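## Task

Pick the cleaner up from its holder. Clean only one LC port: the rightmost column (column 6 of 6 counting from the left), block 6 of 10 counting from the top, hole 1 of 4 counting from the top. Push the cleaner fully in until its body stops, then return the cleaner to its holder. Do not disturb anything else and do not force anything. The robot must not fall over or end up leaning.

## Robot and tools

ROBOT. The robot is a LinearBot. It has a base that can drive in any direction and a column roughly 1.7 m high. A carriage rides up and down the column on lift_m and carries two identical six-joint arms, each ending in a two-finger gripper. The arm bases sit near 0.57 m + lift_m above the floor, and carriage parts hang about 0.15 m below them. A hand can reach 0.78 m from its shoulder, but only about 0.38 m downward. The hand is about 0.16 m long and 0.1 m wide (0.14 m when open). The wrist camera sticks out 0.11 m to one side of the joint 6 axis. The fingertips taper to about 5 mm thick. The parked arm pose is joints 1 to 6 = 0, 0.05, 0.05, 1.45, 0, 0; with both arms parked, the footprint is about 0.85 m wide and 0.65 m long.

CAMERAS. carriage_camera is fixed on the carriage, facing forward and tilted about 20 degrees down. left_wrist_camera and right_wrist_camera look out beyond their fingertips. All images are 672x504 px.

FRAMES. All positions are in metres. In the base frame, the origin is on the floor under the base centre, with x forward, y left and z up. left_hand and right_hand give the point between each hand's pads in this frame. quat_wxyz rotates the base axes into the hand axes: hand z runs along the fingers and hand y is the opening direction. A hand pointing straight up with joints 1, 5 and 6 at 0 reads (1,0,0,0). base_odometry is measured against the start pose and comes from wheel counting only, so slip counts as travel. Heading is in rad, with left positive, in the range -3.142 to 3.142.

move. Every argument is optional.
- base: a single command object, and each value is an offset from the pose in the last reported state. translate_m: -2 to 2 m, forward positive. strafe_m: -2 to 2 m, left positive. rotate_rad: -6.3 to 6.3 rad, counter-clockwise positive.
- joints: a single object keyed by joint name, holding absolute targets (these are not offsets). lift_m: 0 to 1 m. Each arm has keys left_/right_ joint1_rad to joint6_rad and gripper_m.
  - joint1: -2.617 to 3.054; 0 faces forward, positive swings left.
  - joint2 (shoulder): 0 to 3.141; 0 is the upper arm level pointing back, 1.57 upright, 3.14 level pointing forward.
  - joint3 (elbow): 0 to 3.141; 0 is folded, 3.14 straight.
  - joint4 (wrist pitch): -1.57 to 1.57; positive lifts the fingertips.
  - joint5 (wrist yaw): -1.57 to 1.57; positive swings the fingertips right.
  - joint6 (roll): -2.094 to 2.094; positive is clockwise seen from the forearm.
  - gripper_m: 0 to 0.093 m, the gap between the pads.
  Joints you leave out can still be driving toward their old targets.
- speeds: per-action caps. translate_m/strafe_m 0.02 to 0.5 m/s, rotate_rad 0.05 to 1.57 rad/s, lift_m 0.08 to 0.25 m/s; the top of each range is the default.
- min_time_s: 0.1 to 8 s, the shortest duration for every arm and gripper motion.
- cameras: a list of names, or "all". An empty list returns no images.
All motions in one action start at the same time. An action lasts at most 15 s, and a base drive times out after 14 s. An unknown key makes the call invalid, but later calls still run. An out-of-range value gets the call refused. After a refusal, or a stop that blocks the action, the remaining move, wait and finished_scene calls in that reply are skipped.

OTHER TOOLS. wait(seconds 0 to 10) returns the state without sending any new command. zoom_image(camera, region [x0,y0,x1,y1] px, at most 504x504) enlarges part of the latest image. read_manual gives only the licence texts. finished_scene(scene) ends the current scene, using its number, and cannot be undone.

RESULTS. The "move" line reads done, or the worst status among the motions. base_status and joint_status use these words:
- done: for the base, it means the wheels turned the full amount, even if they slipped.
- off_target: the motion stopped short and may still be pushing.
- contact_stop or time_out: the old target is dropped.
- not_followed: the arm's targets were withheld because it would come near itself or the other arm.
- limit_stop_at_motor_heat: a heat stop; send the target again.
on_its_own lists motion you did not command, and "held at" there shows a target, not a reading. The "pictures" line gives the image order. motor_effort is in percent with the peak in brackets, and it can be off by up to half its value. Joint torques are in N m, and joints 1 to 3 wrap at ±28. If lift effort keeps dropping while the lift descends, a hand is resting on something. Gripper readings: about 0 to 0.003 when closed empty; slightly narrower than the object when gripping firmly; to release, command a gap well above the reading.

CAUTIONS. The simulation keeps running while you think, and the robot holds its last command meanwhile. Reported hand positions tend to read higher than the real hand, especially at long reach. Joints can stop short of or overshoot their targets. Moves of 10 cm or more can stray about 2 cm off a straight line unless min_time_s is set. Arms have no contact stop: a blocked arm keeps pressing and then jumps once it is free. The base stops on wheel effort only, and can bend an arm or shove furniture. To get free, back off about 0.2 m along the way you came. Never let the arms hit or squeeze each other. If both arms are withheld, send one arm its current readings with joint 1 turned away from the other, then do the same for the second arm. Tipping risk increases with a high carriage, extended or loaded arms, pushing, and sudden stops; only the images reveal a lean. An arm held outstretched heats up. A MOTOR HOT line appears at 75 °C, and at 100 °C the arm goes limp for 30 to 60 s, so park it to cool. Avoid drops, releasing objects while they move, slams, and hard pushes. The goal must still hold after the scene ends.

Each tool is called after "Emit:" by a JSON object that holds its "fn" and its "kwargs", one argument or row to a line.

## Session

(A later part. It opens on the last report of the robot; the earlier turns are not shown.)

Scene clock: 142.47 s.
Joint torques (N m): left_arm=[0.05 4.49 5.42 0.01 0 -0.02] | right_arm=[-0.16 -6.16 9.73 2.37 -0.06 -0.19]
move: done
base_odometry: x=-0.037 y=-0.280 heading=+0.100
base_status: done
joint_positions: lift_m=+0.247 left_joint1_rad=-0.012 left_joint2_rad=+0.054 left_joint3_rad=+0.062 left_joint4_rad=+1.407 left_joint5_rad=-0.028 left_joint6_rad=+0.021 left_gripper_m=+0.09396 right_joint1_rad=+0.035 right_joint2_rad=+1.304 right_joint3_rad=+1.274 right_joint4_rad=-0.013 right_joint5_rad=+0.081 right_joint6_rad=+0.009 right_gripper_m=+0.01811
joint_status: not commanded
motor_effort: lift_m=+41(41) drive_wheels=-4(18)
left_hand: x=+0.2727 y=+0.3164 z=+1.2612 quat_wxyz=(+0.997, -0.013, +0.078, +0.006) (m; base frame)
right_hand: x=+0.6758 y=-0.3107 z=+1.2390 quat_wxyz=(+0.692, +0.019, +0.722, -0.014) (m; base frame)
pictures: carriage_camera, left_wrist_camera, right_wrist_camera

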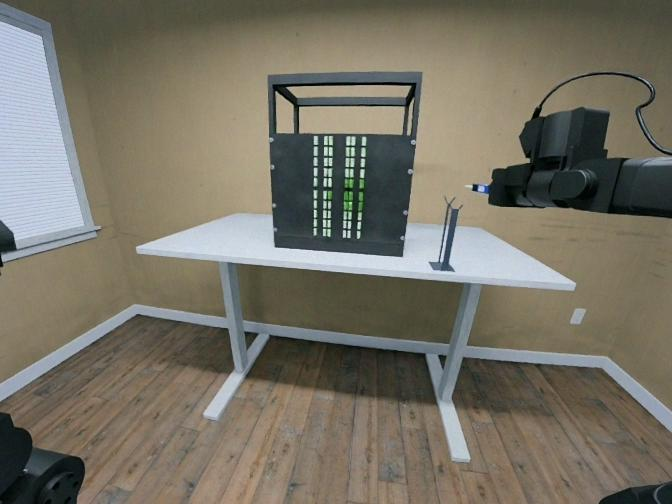

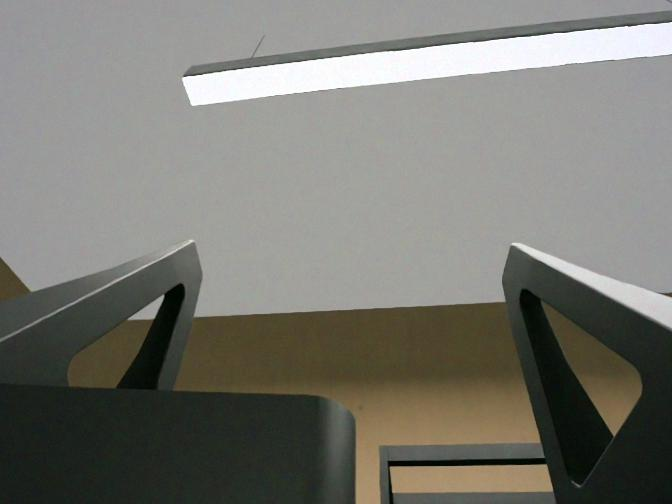

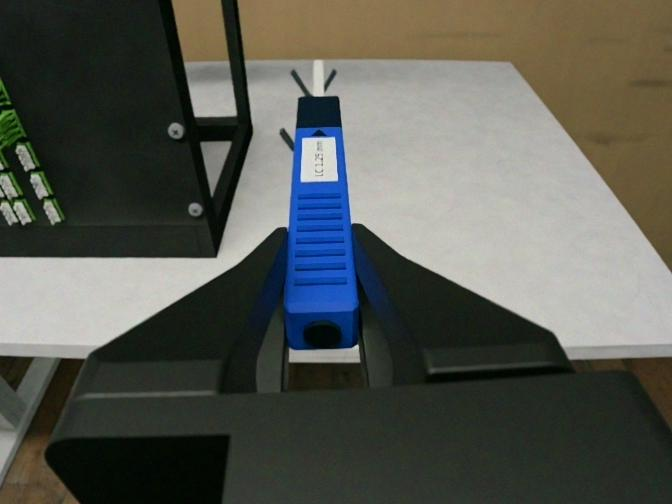

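Emit:
{"fn": "move", "kwargs": {
  "base": {"rotate_rad": -0.21},
  "cameras": []
}}

Emit:
{"fn": "move", "kwargs": {
  "base": {"strafe_m": 0.43},
  "speeds": {"strafe_m": 0.3},
  "cameras": ["carriage_camera","right_wrist_camera"]
}}

Emit:
{"fn": "zoom_image", "kwargs": {
  "camera": "right_wrist_camera",
  "region": [200, 0, 440, 180]
}}

Scene clock: 151.57 s.
Joint torques (N m): left_arm=[0.03 4.29 5.48 0.01 0.02 0.02] | right_arm=[0.21 -6.15 9.81 2.39 -0.05 -0.19]
move: done
base_odometry: x=-0.037 y=-0.280 heading=-0.110
base_status: done
joint_positions: lift_m=+0.247 left_joint1_rad=-0.012 left_joint2_rad=+0.054 left_joint3_rad=+0.062 left_joint4_rad=+1.407 left_joint5_rad=-0.028 left_joint6_rad=+0.021 left_gripper_m=+0.09396 right_joint1_rad=+0.030 right_joint2_rad=+1.304 right_joint3_rad=+1.274 right_joint4_rad=-0.013 right_joint5_rad=+0.081 right_joint6_rad=+0.009 right_gripper_m=+0.01810
joint_status: not commanded
motor_effort: lift_m=+41(41) drive_wheels=-6(11)
left_hand: x=+0.2727 y=+0.3164 z=+1.2612 quat_wxyz=(+0.997, -0.013, +0.078, +0.006) (m; base frame)
right_hand: x=+0.6758 y=-0.3126 z=+1.2390 quat_wxyz=(+0.692, +0.020, +0.722, -0.016) (m; base frame)
pictures: none
No camera images: "cameras" was empty.

Scene clock: 154.50 s.
Joint torques (N m): left_arm=[0.18 4.34 5.42 -0.01 -0.03 0] | right_arm=[0.24 -6.17 9.8 2.38 -0.05 -0.18]
move: done
base_odometry: x=+0.011 y=+0.147 heading=-0.111
base_status: done
joint_positions: lift_m=+0.247 left_joint1_rad=-0.012 left_joint2_rad=+0.054 left_joint3_rad=+0.062 left_joint4_rad=+1.407 left_joint5_rad=-0.028 left_joint6_rad=+0.021 left_gripper_m=+0.09396 right_joint1_rad=+0.030 right_joint2_rad=+1.304 right_joint3_rad=+1.274 right_joint4_rad=-0.014 right_joint5_rad=+0.081 right_joint6_rad=+0.009 right_gripper_m=+0.01809
joint_status: not commanded
motor_effort: lift_m=+41(41) drive_wheels=-8(22)
left_hand: x=+0.2727 y=+0.3164 z=+1.2612 quat_wxyz=(+0.997, -0.013, +0.078, +0.005) (m; base frame)
right_hand: x=+0.6757 y=-0.3128 z=+1.2388 quat_wxyz=(+0.691, +0.021, +0.722, -0.016) (m; base frame)
pictures: carriage_camera, right_wrist_camera

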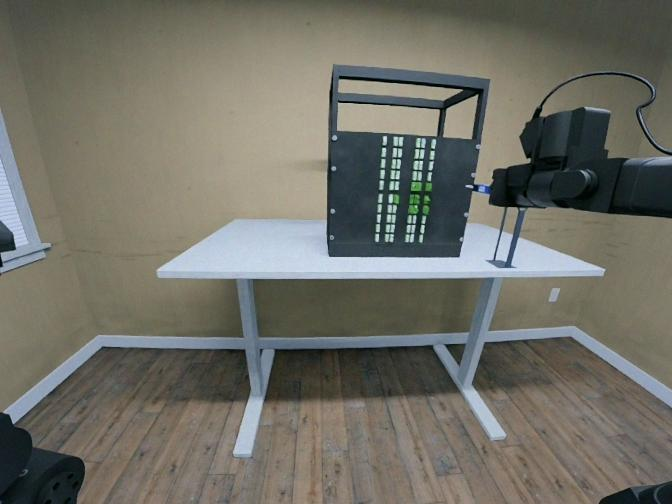

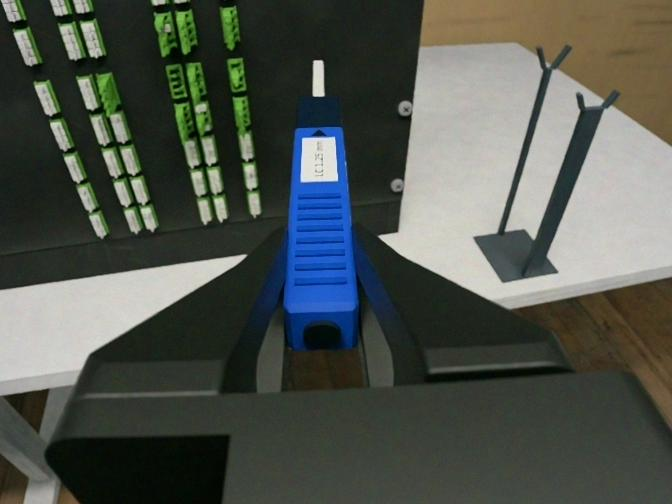

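Scaled by 2.100.

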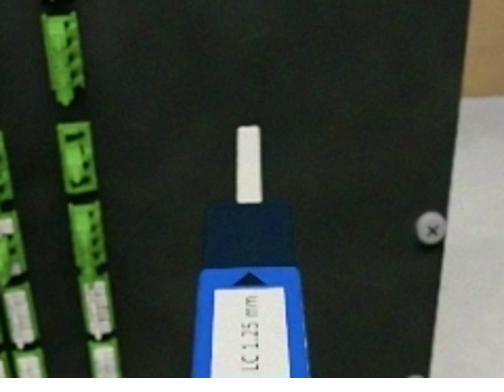

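Emit:
{"fn": "move", "kwargs": {
  "base": {"rotate_rad": 0.15},
  "joints": {"right_joint5_rad": 0.03},
  "cameras": ["right_wrist_camera"]
}}

Emit:
{"fn": "move", "kwargs": {
  "base": {"strafe_m": -0.11},
  "cameras": ["carriage_camera","right_wrist_camera"]
}}

Scene clock: 180.73 s.
Joint torques (N m): left_arm=[0.09 4.21 5.48 -0.02 -0.02 -0.03] | right_arm=[0.16 -6.17 9.77 2.39 -0.08 -0.19]
move: done
base_odometry: x=+0.011 y=+0.147 heading=+0.039
base_status: done
joint_positions: lift_m=+0.247 left_joint1_rad=-0.012 left_joint2_rad=+0.054 left_joint3_rad=+0.062 left_joint4_rad=+1.406 left_joint5_rad=-0.028 left_joint6_rad=+0.021 left_gripper_m=+0.09396 right_joint1_rad=+0.031 right_joint2_rad=+1.304 right_joint3_rad=+1.274 right_joint4_rad=-0.014 right_joint5_rad=+0.034 right_joint6_rad=+0.009 right_gripper_m=+0.01811
joint_status: all done
motor_effort: lift_m=+40(41) drive_wheels=-5(11)
left_hand: x=+0.2728 y=+0.3164 z=+1.2612 quat_wxyz=(+0.997, -0.013, +0.078, +0.005) (m; base frame)
right_hand: x=+0.6760 y=-0.3042 z=+1.2388 quat_wxyz=(+0.691, +0.004, +0.722, +0.001) (m; base frame)
pictures: right_wrist_camera

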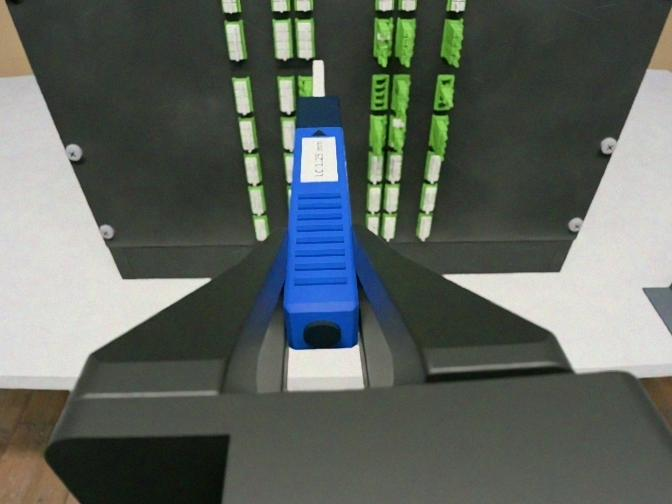

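Scene clock: 182.37 s.
Joint torques (N m): left_arm=[0.06 4.22 5.46 -0.02 -0.06 -0.01] | right_arm=[0.38 -6.17 9.78 2.38 -0.08 -0.18]
move: done
base_odometry: x=+0.015 y=+0.037 heading=+0.040
base_status: done
joint_positions: lift_m=+0.247 left_joint1_rad=-0.012 left_joint2_rad=+0.054 left_joint3_rad=+0.062 left_joint4_rad=+1.406 left_joint5_rad=-0.028 left_joint6_rad=+0.021 left_gripper_m=+0.09396 right_joint1_rad=+0.029 right_joint2_rad=+1.304 right_joint3_rad=+1.274 right_joint4_rad=-0.014 right_joint5_rad=+0.033 right_joint6_rad=+0.009 right_gripper_m=+0.01811
joint_status: not commanded
motor_effort: lift_m=+41(41) drive_wheels=-8(20)
left_hand: x=+0.2727 y=+0.3164 z=+1.2612 quat_wxyz=(+0.997, -0.013, +0.078, +0.006) (m; base frame)
right_hand: x=+0.6760 y=-0.3049 z=+1.2388 quat_wxyz=(+0.691, +0.004, +0.722, +0.001) (m; base frame)
pictures: carriage_camera, right_wrist_camera

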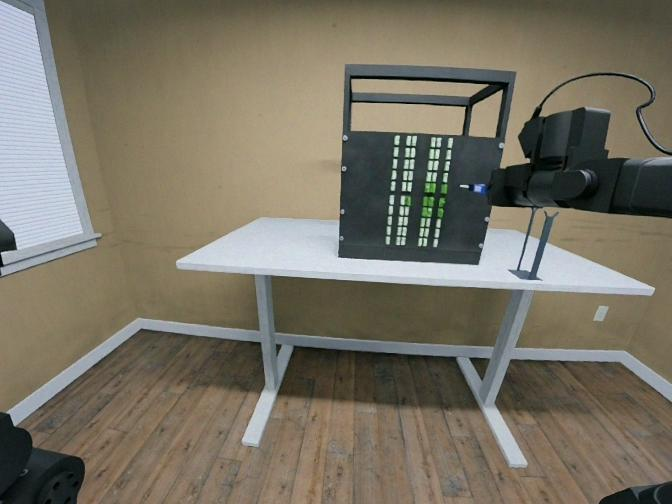

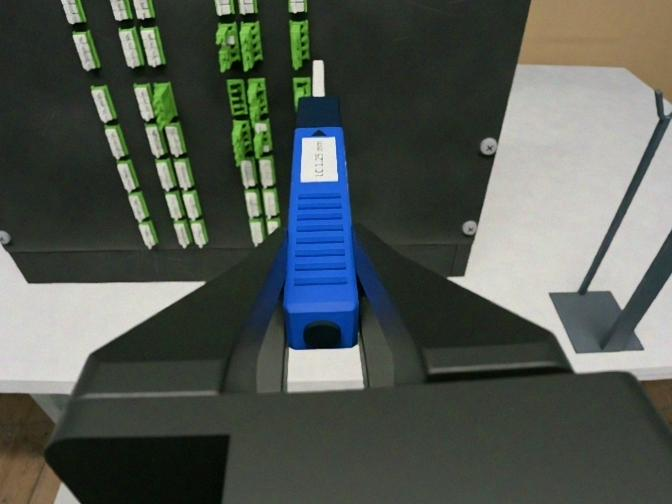

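Emit:
{"fn": "move", "kwargs": {
  "base": {"rotate_rad": -0.04},
  "joints": {"right_joint6_rad": 0.05},
  "cameras": ["right_wrist_camera"]
}}

Emit:
{"fn": "zoom_image", "kwargs": {
  "camera": "right_wrist_camera",
  "region": [0, 130, 504, 300]
}}

Emit:
{"fn": "move", "kwargs": {
  "base": {"strafe_m": 0.14},
  "speeds": {"strafe_m": 0.1},
  "cameras": ["right_wrist_camera"]
}}

Emit:
{"fn": "zoom_image", "kwargs": {
  "camera": "right_wrist_camera",
  "region": [168, 130, 671, 300]
}}

Scene clock: 197.90 s.
Joint torques (N m): left_arm=[0.14 4.3 5.49 -0.01 0 -0.01] | right_arm=[0.36 -6.19 9.81 2.39 -0.07 0.02]
move: done
base_odometry: x=+0.015 y=+0.037 heading=+0.000
base_status: done
joint_positions: lift_m=+0.247 left_joint1_rad=-0.012 left_joint2_rad=+0.054 left_joint3_rad=+0.062 left_joint4_rad=+1.407 left_joint5_rad=-0.028 left_joint6_rad=+0.021 left_gripper_m=+0.09396 right_joint1_rad=+0.029 right_joint2_rad=+1.304 right_joint3_rad=+1.274 right_joint4_rad=-0.014 right_joint5_rad=+0.033 right_joint6_rad=+0.040 right_gripper_m=+0.01811
joint_status: all done
motor_effort: lift_m=+41(41) drive_wheels=-6(11)
left_hand: x=+0.2726 y=+0.3164 z=+1.2612 quat_wxyz=(+0.997, -0.013, +0.078, +0.006) (m; base frame)
right_hand: x=+0.6761 y=-0.3050 z=+1.2385 quat_wxyz=(+0.691, +0.015, +0.723, +0.012) (m; base frame)
pictures: right_wrist_camera

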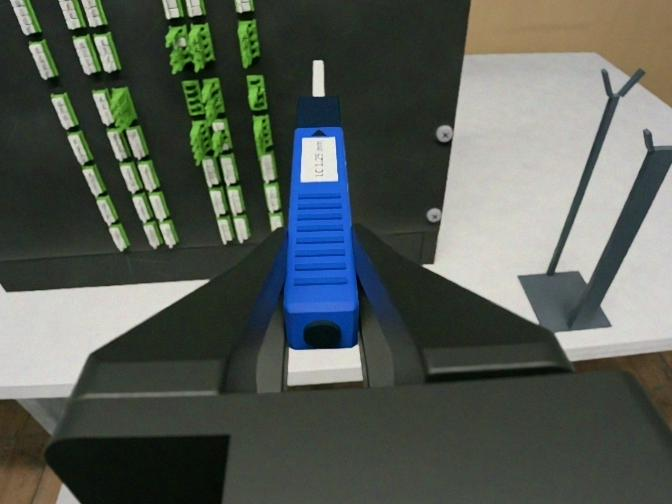

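Scaled by 1.000.

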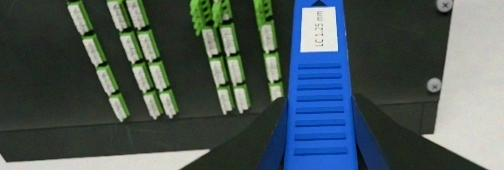

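Scene clock: 200.00 s.
Joint torques (N m): left_arm=[0.08 4.29 5.48 -0.01 0.01 0] | right_arm=[0.38 -6.17 9.78 2.41 -0.07 0.03]
move: done
base_odometry: x=+0.015 y=+0.177 heading=+0.000
base_status: done
joint_positions: lift_m=+0.247 left_joint1_rad=-0.012 left_joint2_rad=+0.054 left_joint3_rad=+0.062 left_joint4_rad=+1.407 left_joint5_rad=-0.028 left_joint6_rad=+0.021 left_gripper_m=+0.09396 right_joint1_rad=+0.029 right_joint2_rad=+1.304 right_joint3_rad=+1.274 right_joint4_rad=-0.015 right_joint5_rad=+0.033 right_joint6_rad=+0.040 right_gripper_m=+0.01811
joint_status: not commanded
motor_effort: lift_m=+41(41) drive_wheels=-8(15)
left_hand: x=+0.2726 y=+0.3164 z=+1.2612 quat_wxyz=(+0.997, -0.013, +0.078, +0.006) (m; base frame)
right_hand: x=+0.6761 y=-0.3051 z=+1.2384 quat_wxyz=(+0.691, +0.016, +0.723, +0.012) (m; base frame)
pictures: right_wrist_camera

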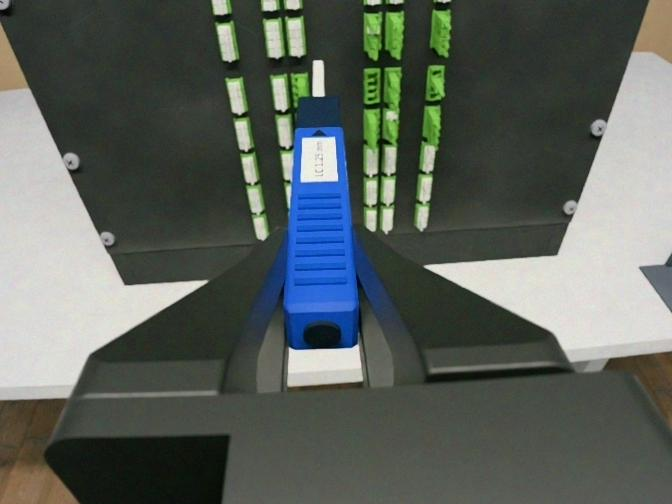

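Scaled by 1.002.

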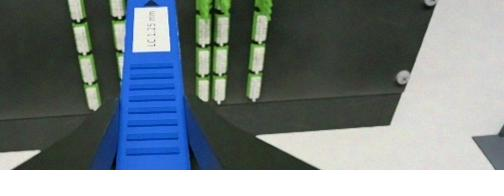

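Emit:
{"fn": "zoom_image", "kwargs": {
  "camera": "right_wrist_camera",
  "region": [300, 0, 480, 140]
}}

Emit:
{"fn": "zoom_image", "kwargs": {
  "camera": "right_wrist_camera",
  "region": [410, 55, 470, 115]
}}

Scaled by 2.800.

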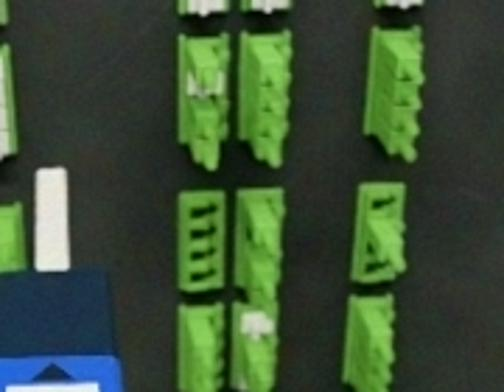

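Scaled by 8.400.

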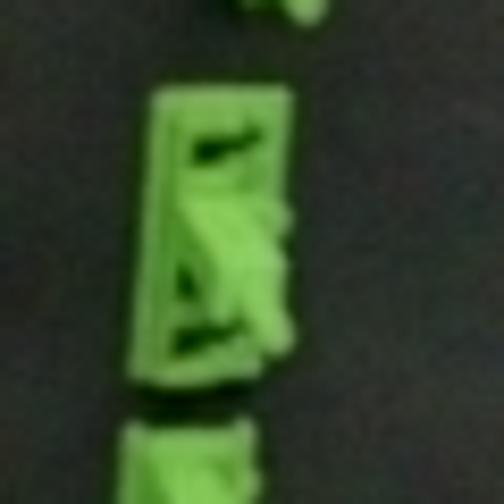

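Emit:
{"fn": "move", "kwargs": {
  "base": {"strafe_m": -0.0935},
  "joints": {"lift_m": 0.175},
  "speeds": {"strafe_m": 0.1},
  "cameras": []
}}

Emit:
{"fn": "move", "kwargs": {
  "base": {"translate_m": 0.06},
  "speeds": {"translate_m": 0.1},
  "cameras": ["right_wrist_camera", "carriage_camera"]
}}

Emit:
{"fn": "zoom_image", "kwargs": {
  "camera": "right_wrist_camera",
  "region": [250, 0, 430, 140]
}}

Emit:
{"fn": "zoom_image", "kwargs": {
  "camera": "carriage_camera",
  "region": [400, 120, 520, 240]
}}

Scene clock: 225.23 s.
Joint torques (N m): left_arm=[0.01 4.31 5.5 0.02 0.06 -0.01] | right_arm=[0.29 -6.37 9.78 2.51 -0.07 0.03]
move: done
base_odometry: x=+0.015 y=+0.084 heading=+0.000
base_status: done
joint_positions: lift_m=+0.175 left_joint1_rad=-0.012 left_joint2_rad=+0.054 left_joint3_rad=+0.062 left_joint4_rad=+1.407 left_joint5_rad=-0.028 left_joint6_rad=+0.021 left_gripper_m=+0.09396 right_joint1_rad=+0.029 right_joint2_rad=+1.305 right_joint3_rad=+1.274 right_joint4_rad=-0.024 right_joint5_rad=+0.033 right_joint6_rad=+0.040 right_gripper_m=+0.01811
joint_status: all done
motor_effort: lift_m=+41(42) drive_wheels=+1(22)
left_hand: x=+0.2727 y=+0.3164 z=+1.1892 quat_wxyz=(+0.997, -0.013, +0.078, +0.006) (m; base frame)
right_hand: x=+0.6764 y=-0.3049 z=+1.1636 quat_wxyz=(+0.687, +0.016, +0.726, +0.012) (m; base frame)
pictures: none
No camera images: "cameras" was empty.

Scene clock: 226.53 s.
Joint torques (N m): left_arm=[0.1 4.48 5.46 -0.03 -0.02 -0.01] | right_arm=[0.36 -6.32 9.8 2.5 -0.07 0.02]
move: done
base_odometry: x=+0.075 y=+0.084 heading=+0.000
base_status: done
joint_positions: lift_m=+0.175 left_joint1_rad=-0.012 left_joint2_rad=+0.054 left_joint3_rad=+0.062 left_joint4_rad=+1.406 left_joint5_rad=-0.028 left_joint6_rad=+0.021 left_gripper_m=+0.09396 right_joint1_rad=+0.029 right_joint2_rad=+1.305 right_joint3_rad=+1.274 right_joint4_rad=-0.024 right_joint5_rad=+0.033 right_joint6_rad=+0.040 right_gripper_m=+0.01811
joint_status: not commanded
motor_effort: lift_m=+41(41) drive_wheels=-7(15)
left_hand: x=+0.2727 y=+0.3164 z=+1.1892 quat_wxyz=(+0.997, -0.013, +0.078, +0.006) (m; base frame)
right_hand: x=+0.6764 y=-0.3049 z=+1.1637 quat_wxyz=(+0.687, +0.016, +0.726, +0.012) (m; base frame)
pictures: carriage_camera, right_wrist_camera

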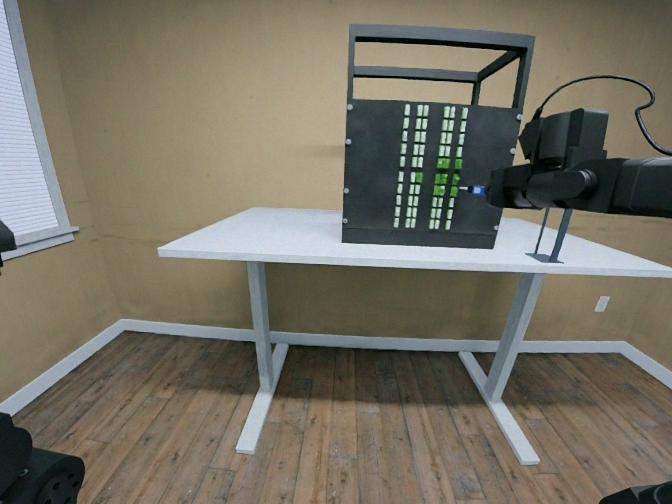

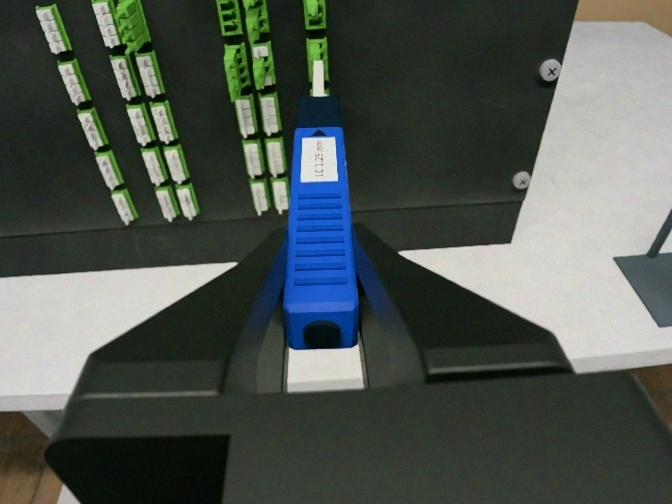

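Scaled by 2.800.

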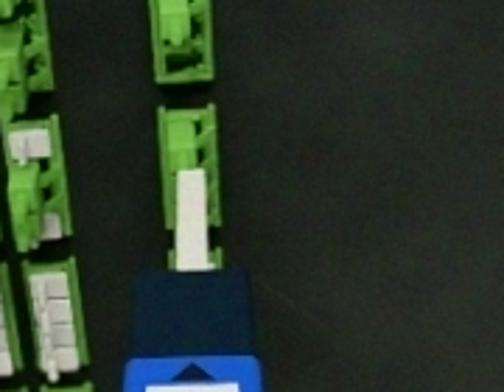

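Scaled by 4.200.

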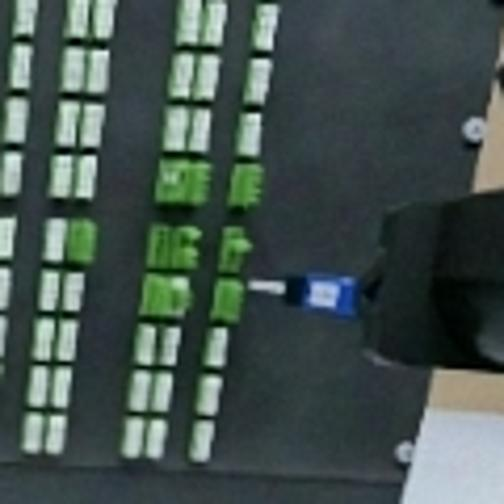

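Emit:
{"fn": "move", "kwargs": {
  "joints": {"lift_m": 0.203},
  "cameras": ["right_wrist_camera", "carriage_camera"]
}}

Emit:
{"fn": "zoom_image", "kwargs": {
  "camera": "right_wrist_camera",
  "region": [270, 20, 370, 120]
}}

Emit:
{"fn": "zoom_image", "kwargs": {
  "camera": "carriage_camera",
  "region": [430, 160, 490, 220]
}}

Scene clock: 233.00 s.
Joint torques (N m): left_arm=[-0.02 4.21 5.33 -0.01 -0.03 0] | right_arm=[0.39 -6.42 9.76 2.4 -0.07 0.02]
move: done
base_odometry: x=+0.075 y=+0.084 heading=+0.000
base_status: not commanded
joint_positions: lift_m=+0.203 left_joint1_rad=-0.012 left_joint2_rad=+0.054 left_joint3_rad=+0.062 left_joint4_rad=+1.406 left_joint5_rad=-0.028 left_joint6_rad=+0.021 left_gripper_m=+0.09396 right_joint1_rad=+0.029 right_joint2_rad=+1.305 right_joint3_rad=+1.274 right_joint4_rad=-0.015 right_joint5_rad=+0.033 right_joint6_rad=+0.040 right_gripper_m=+0.01811
joint_status: all done
motor_effort: lift_m=+41(51) drive_wheels=-7(7)
left_hand: x=+0.2727 y=+0.3164 z=+1.2172 quat_wxyz=(+0.997, -0.013, +0.078, +0.006) (m; base frame)
right_hand: x=+0.6765 y=-0.3049 z=+1.1938 quat_wxyz=(+0.690, +0.016, +0.723, +0.012) (m; base frame)
pictures: carriage_camera, right_wrist_camera

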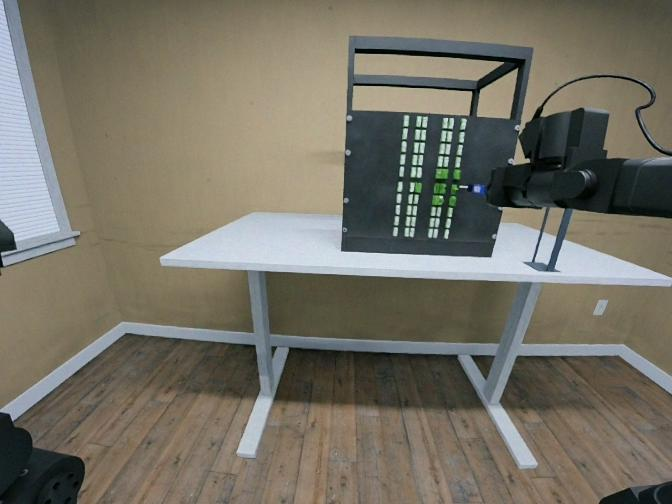

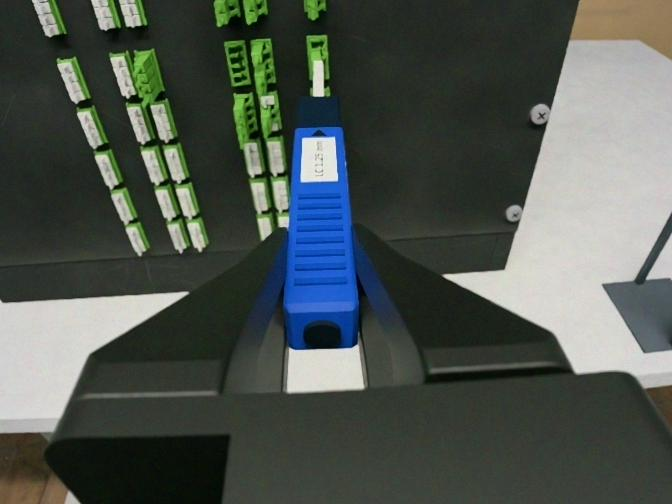

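Scaled by 5.040.

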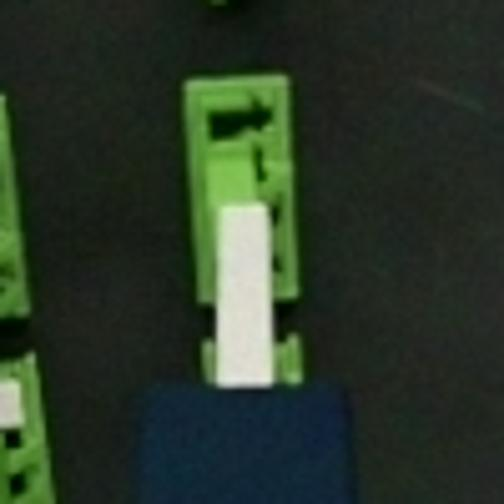

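Scaled by 8.400.

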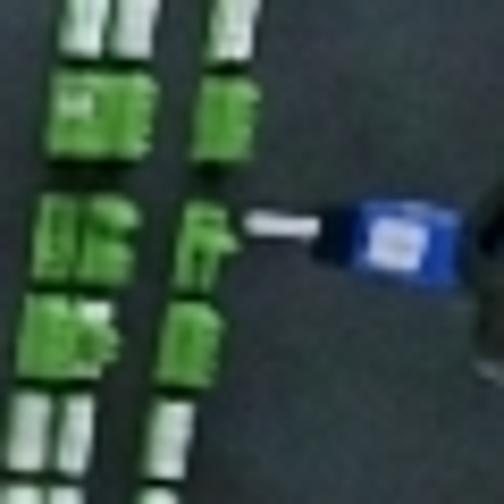

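Emit:
{"fn": "move", "kwargs": {
  "base": {"translate_m": 0.013},
  "speeds": {"translate_m": 0.02},
  "cameras": ["right_wrist_camera", "carriage_camera"]
}}

Emit:
{"fn": "zoom_image", "kwargs": {
  "camera": "right_wrist_camera",
  "region": [290, 30, 350, 90]
}}

Emit:
{"fn": "zoom_image", "kwargs": {
  "camera": "carriage_camera",
  "region": [440, 165, 480, 205]
}}

Scene clock: 249.37 s.
Joint torques (N m): left_arm=[0.03 4.11 5.31 -0.03 0.03 -0.02] | right_arm=[0.35 -6.42 9.77 2.43 -0.06 0.03]
move: done
base_odometry: x=+0.088 y=+0.084 heading=+0.000
base_status: done
joint_positions: lift_m=+0.203 left_joint1_rad=-0.012 left_joint2_rad=+0.054 left_joint3_rad=+0.062 left_joint4_rad=+1.407 left_joint5_rad=-0.028 left_joint6_rad=+0.021 left_gripper_m=+0.09396 right_joint1_rad=+0.029 right_joint2_rad=+1.306 right_joint3_rad=+1.274 right_joint4_rad=-0.017 right_joint5_rad=+0.033 right_joint6_rad=+0.040 right_gripper_m=+0.01811
joint_status: not commanded
motor_effort: lift_m=+41(41) drive_wheels=+6(17)
left_hand: x=+0.2727 y=+0.3164 z=+1.2172 quat_wxyz=(+0.997, -0.013, +0.078, +0.006) (m; base frame)
right_hand: x=+0.6766 y=-0.3049 z=+1.1932 quat_wxyz=(+0.690, +0.016, +0.724, +0.012) (m; base frame)
pictures: carriage_camera, right_wrist_camera

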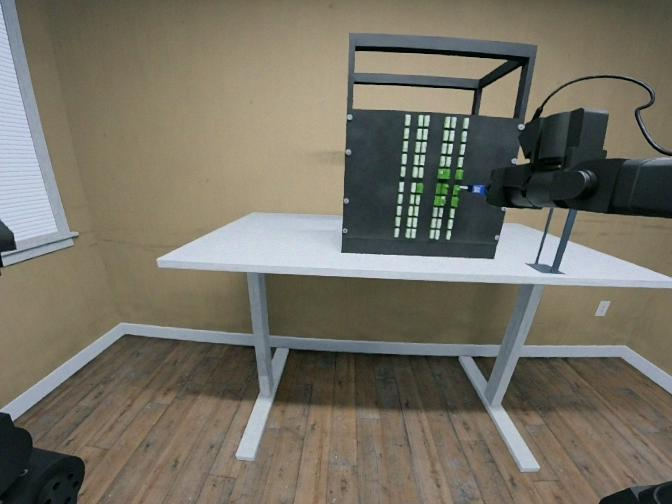

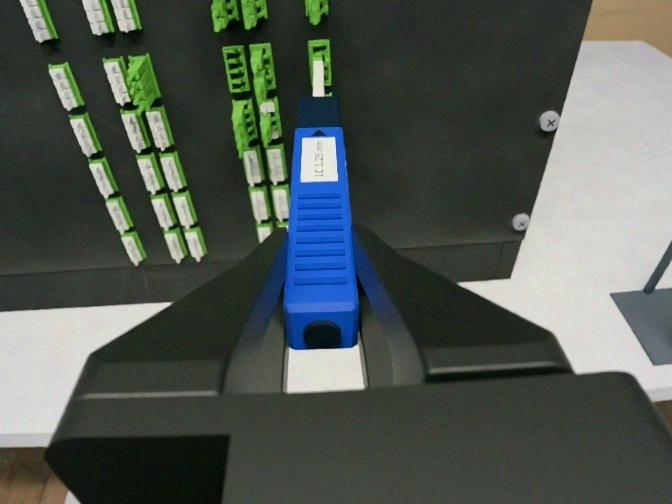

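Scaled by 8.400.

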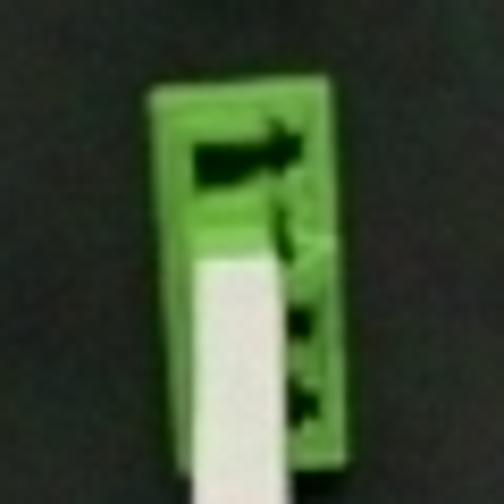

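Scaled by 12.600.

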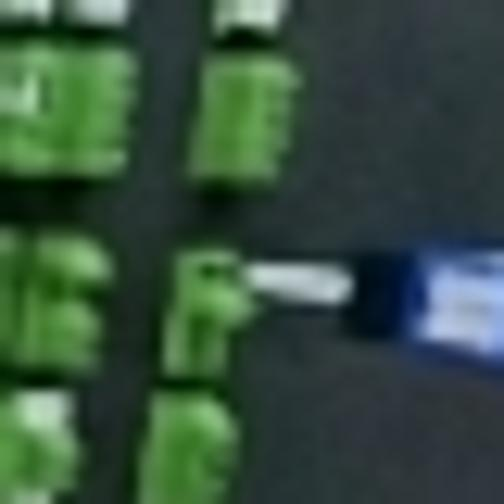

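Emit:
{"fn": "move", "kwargs": {
  "joints": {"left_joint1_rad": -0.85, "left_joint2_rad": 1.75, "left_joint3_rad": 1.5, "left_joint4_rad": 0.75, "left_joint5_rad": -0.15, "left_joint6_rad": 0, "left_gripper_m": 0.01},
  "min_time_s": 4
}}

Emit:
{"fn": "zoom_image", "kwargs": {
  "camera": "left_wrist_camera",
  "region": [230, 130, 430, 280]
}}

Scene clock: 272.03 s.
Joint torques (N m): left_arm=[-0.28 -8.85 8.99 1.81 -0.11 -0.14] | right_arm=[0.34 -6.42 9.76 2.42 -0.08 0.02]
move: done
base_odometry: x=+0.088 y=+0.084 heading=+0.000
base_status: not commanded
joint_positions: lift_m=+0.203 left_joint1_rad=-0.846 left_joint2_rad=+1.737 left_joint3_rad=+1.475 left_joint4_rad=+0.765 left_joint5_rad=-0.134 left_joint6_rad=+0.012 left_gripper_m=+0.01013 right_joint1_rad=+0.029 right_joint2_rad=+1.306 right_joint3_rad=+1.274 right_joint4_rad=-0.017 right_joint5_rad=+0.033 right_joint6_rad=+0.040 right_gripper_m=+0.01811
joint_status: all done
motor_effort: lift_m=+41(41) drive_wheels=+6(6)
left_hand: x=+0.6022 y=-0.0694 z=+1.2709 quat_wxyz=(+0.799, +0.159, +0.486, -0.317) (m; base frame)
right_hand: x=+0.6766 y=-0.3049 z=+1.1932 quat_wxyz=(+0.690, +0.016, +0.724, +0.012) (m; base frame)
pictures: carriage_camera, left_wrist_camera, right_wrist_camera

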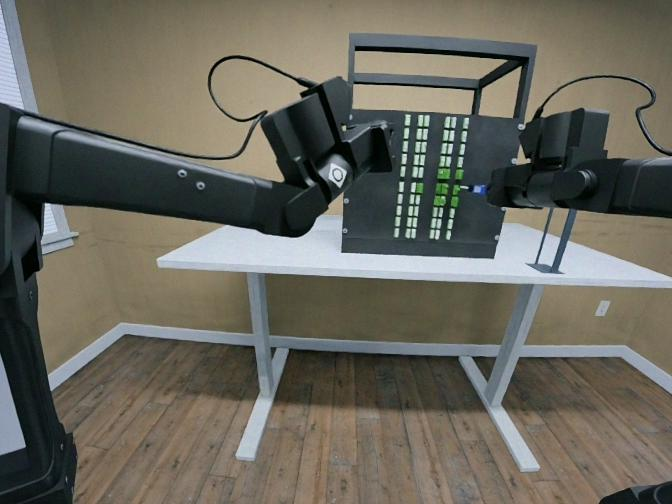

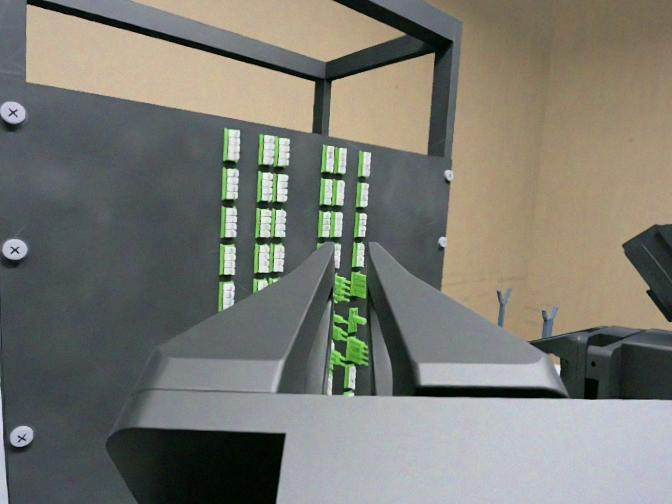

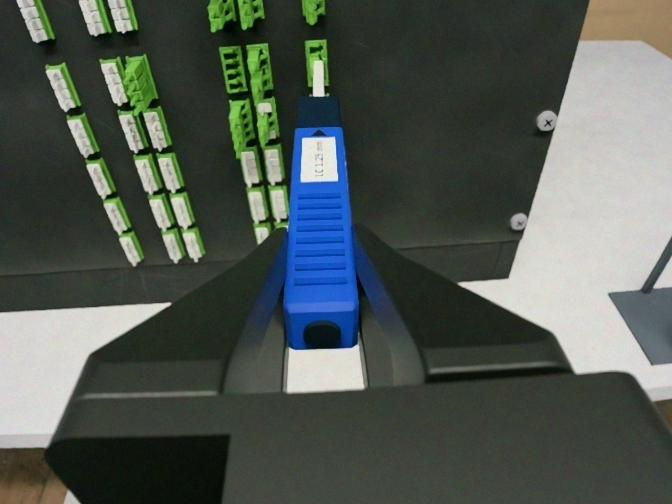

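Scaled by 2.520.

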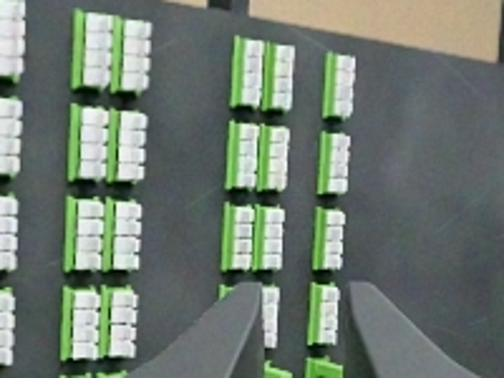

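Emit:
{"fn": "move", "kwargs": {
  "joints": {"left_joint4_rad": 0.38, "left_joint5_rad": 0.0},
  "min_time_s": 1,
  "cameras": ["left_wrist_camera"]
}}

Emit:
{"fn": "zoom_image", "kwargs": {
  "camera": "left_wrist_camera",
  "region": [230, 130, 430, 280]
}}

Scene clock: 276.13 s.
Joint torques (N m): left_arm=[-0.34 -9.16 9.28 2.3 0.11 -0.14] | right_arm=[0.34 -6.43 9.78 2.42 -0.08 0.02]
move: done
base_odometry: x=+0.088 y=+0.084 heading=+0.000
base_status: not commanded
joint_positions: lift_m=+0.203 left_joint1_rad=-0.846 left_joint2_rad=+1.737 left_joint3_rad=+1.476 left_joint4_rad=+0.398 left_joint5_rad=-0.016 left_joint6_rad=+0.011 left_gripper_m=+0.01013 right_joint1_rad=+0.029 right_joint2_rad=+1.306 right_joint3_rad=+1.274 right_joint4_rad=-0.017 right_joint5_rad=+0.033 right_joint6_rad=+0.040 right_gripper_m=+0.01811
joint_status: all done
motor_effort: lift_m=+41(41) drive_wheels=+6(6)
left_hand: x=+0.6066 y=-0.1049 z=+1.1868 quat_wxyz=(+0.691, +0.268, +0.600, -0.301) (m; base frame)
right_hand: x=+0.6766 y=-0.3049 z=+1.1932 quat_wxyz=(+0.690, +0.016, +0.724, +0.012) (m; base frame)
pictures: left_wrist_camera

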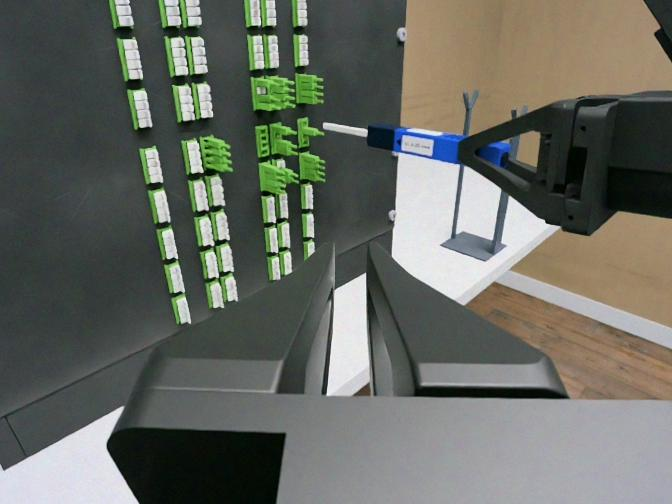

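Scaled by 2.520.

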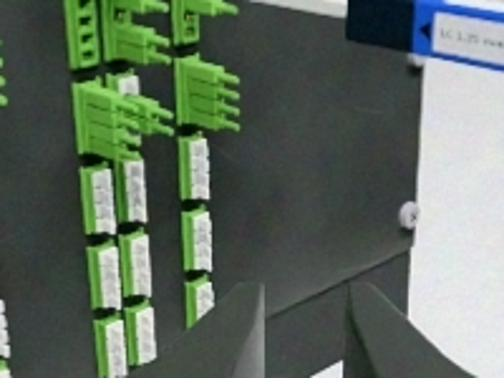

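Excellent view.

Emit:
{"fn": "zoom_image", "kwargs": {
  "camera": "left_wrist_camera",
  "region": [290, 90, 430, 190]
}}

Emit:
{"fn": "zoom_image", "kwargs": {
  "camera": "left_wrist_camera",
  "region": [290, 105, 350, 160]
}}

Scaled by 3.600.

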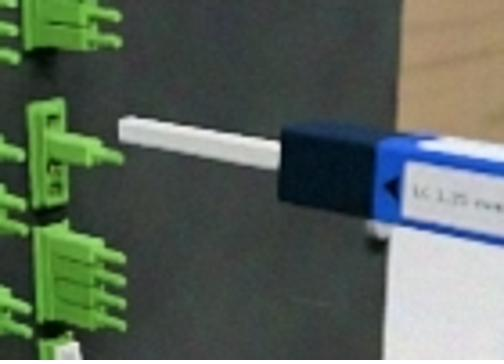

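Scaled by 8.400.

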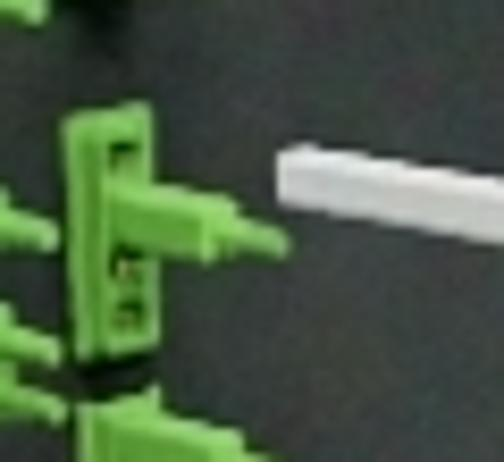

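Emit:
{"fn": "move", "kwargs": {
  "base": {"translate_m": 0.01},
  "speeds": {"translate_m": 0.02},
  "cameras": ["right_wrist_camera", "left_wrist_camera"]
}}

Emit:
{"fn": "zoom_image", "kwargs": {
  "camera": "right_wrist_camera",
  "region": [290, 30, 350, 90]
}}

Emit:
{"fn": "zoom_image", "kwargs": {
  "camera": "left_wrist_camera",
  "region": [280, 95, 340, 155]
}}

Scene clock: 287.73 s.
Joint torques (N m): left_arm=[-0.51 -9.36 9.42 2.34 0.11 -0.12] | right_arm=[0.38 -6.48 9.81 2.44 -0.07 0.02]
move: done
base_odometry: x=+0.098 y=+0.084 heading=+0.000
base_status: done
joint_positions: lift_m=+0.203 left_joint1_rad=-0.846 left_joint2_rad=+1.740 left_joint3_rad=+1.478 left_joint4_rad=+0.390 left_joint5_rad=-0.015 left_joint6_rad=+0.011 left_gripper_m=+0.01013 right_joint1_rad=+0.029 right_joint2_rad=+1.307 right_joint3_rad=+1.274 right_joint4_rad=-0.018 right_joint5_rad=+0.033 right_joint6_rad=+0.040 right_gripper_m=+0.01811
joint_status: not commanded
motor_effort: lift_m=+41(41) drive_wheels=+7(17)
left_hand: x=+0.6071 y=-0.1059 z=+1.1841 quat_wxyz=(+0.688, +0.270, +0.603, -0.300) (m; base frame)
right_hand: x=+0.6768 y=-0.3049 z=+1.1925 quat_wxyz=(+0.689, +0.016, +0.725, +0.012) (m; base frame)
pictures: left_wrist_camera, right_wrist_camera

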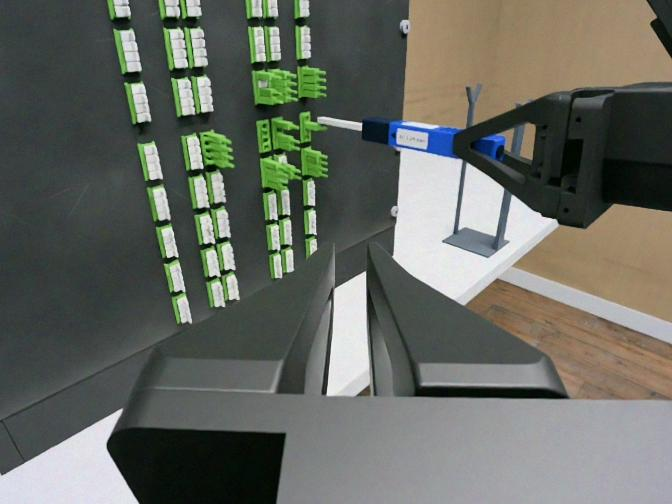

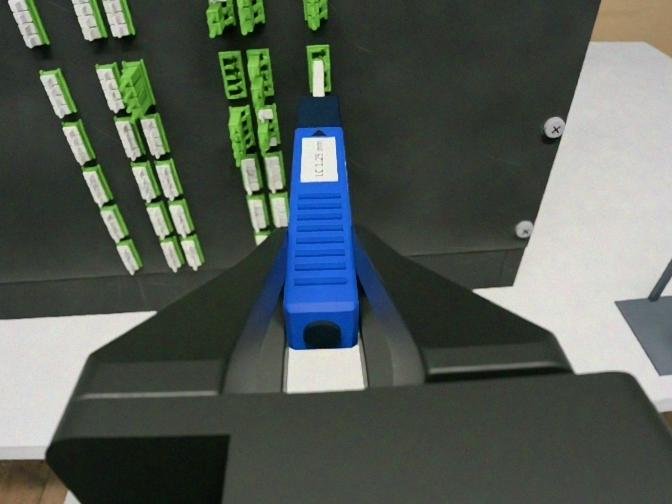

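Scaled by 8.400.

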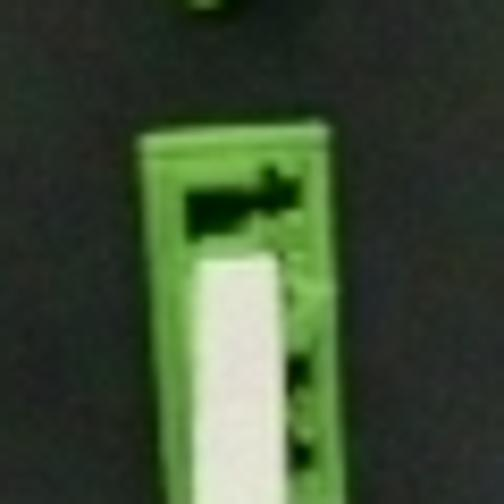

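Scaled by 8.400.

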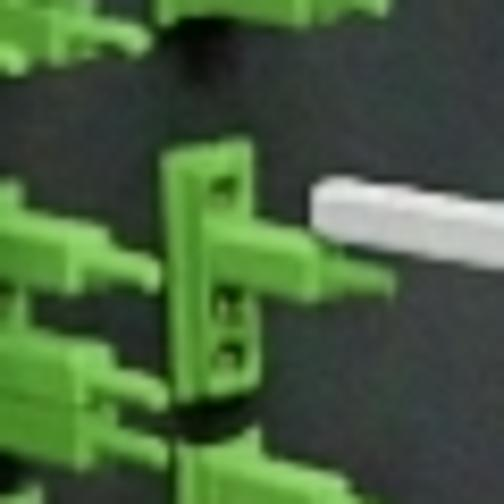

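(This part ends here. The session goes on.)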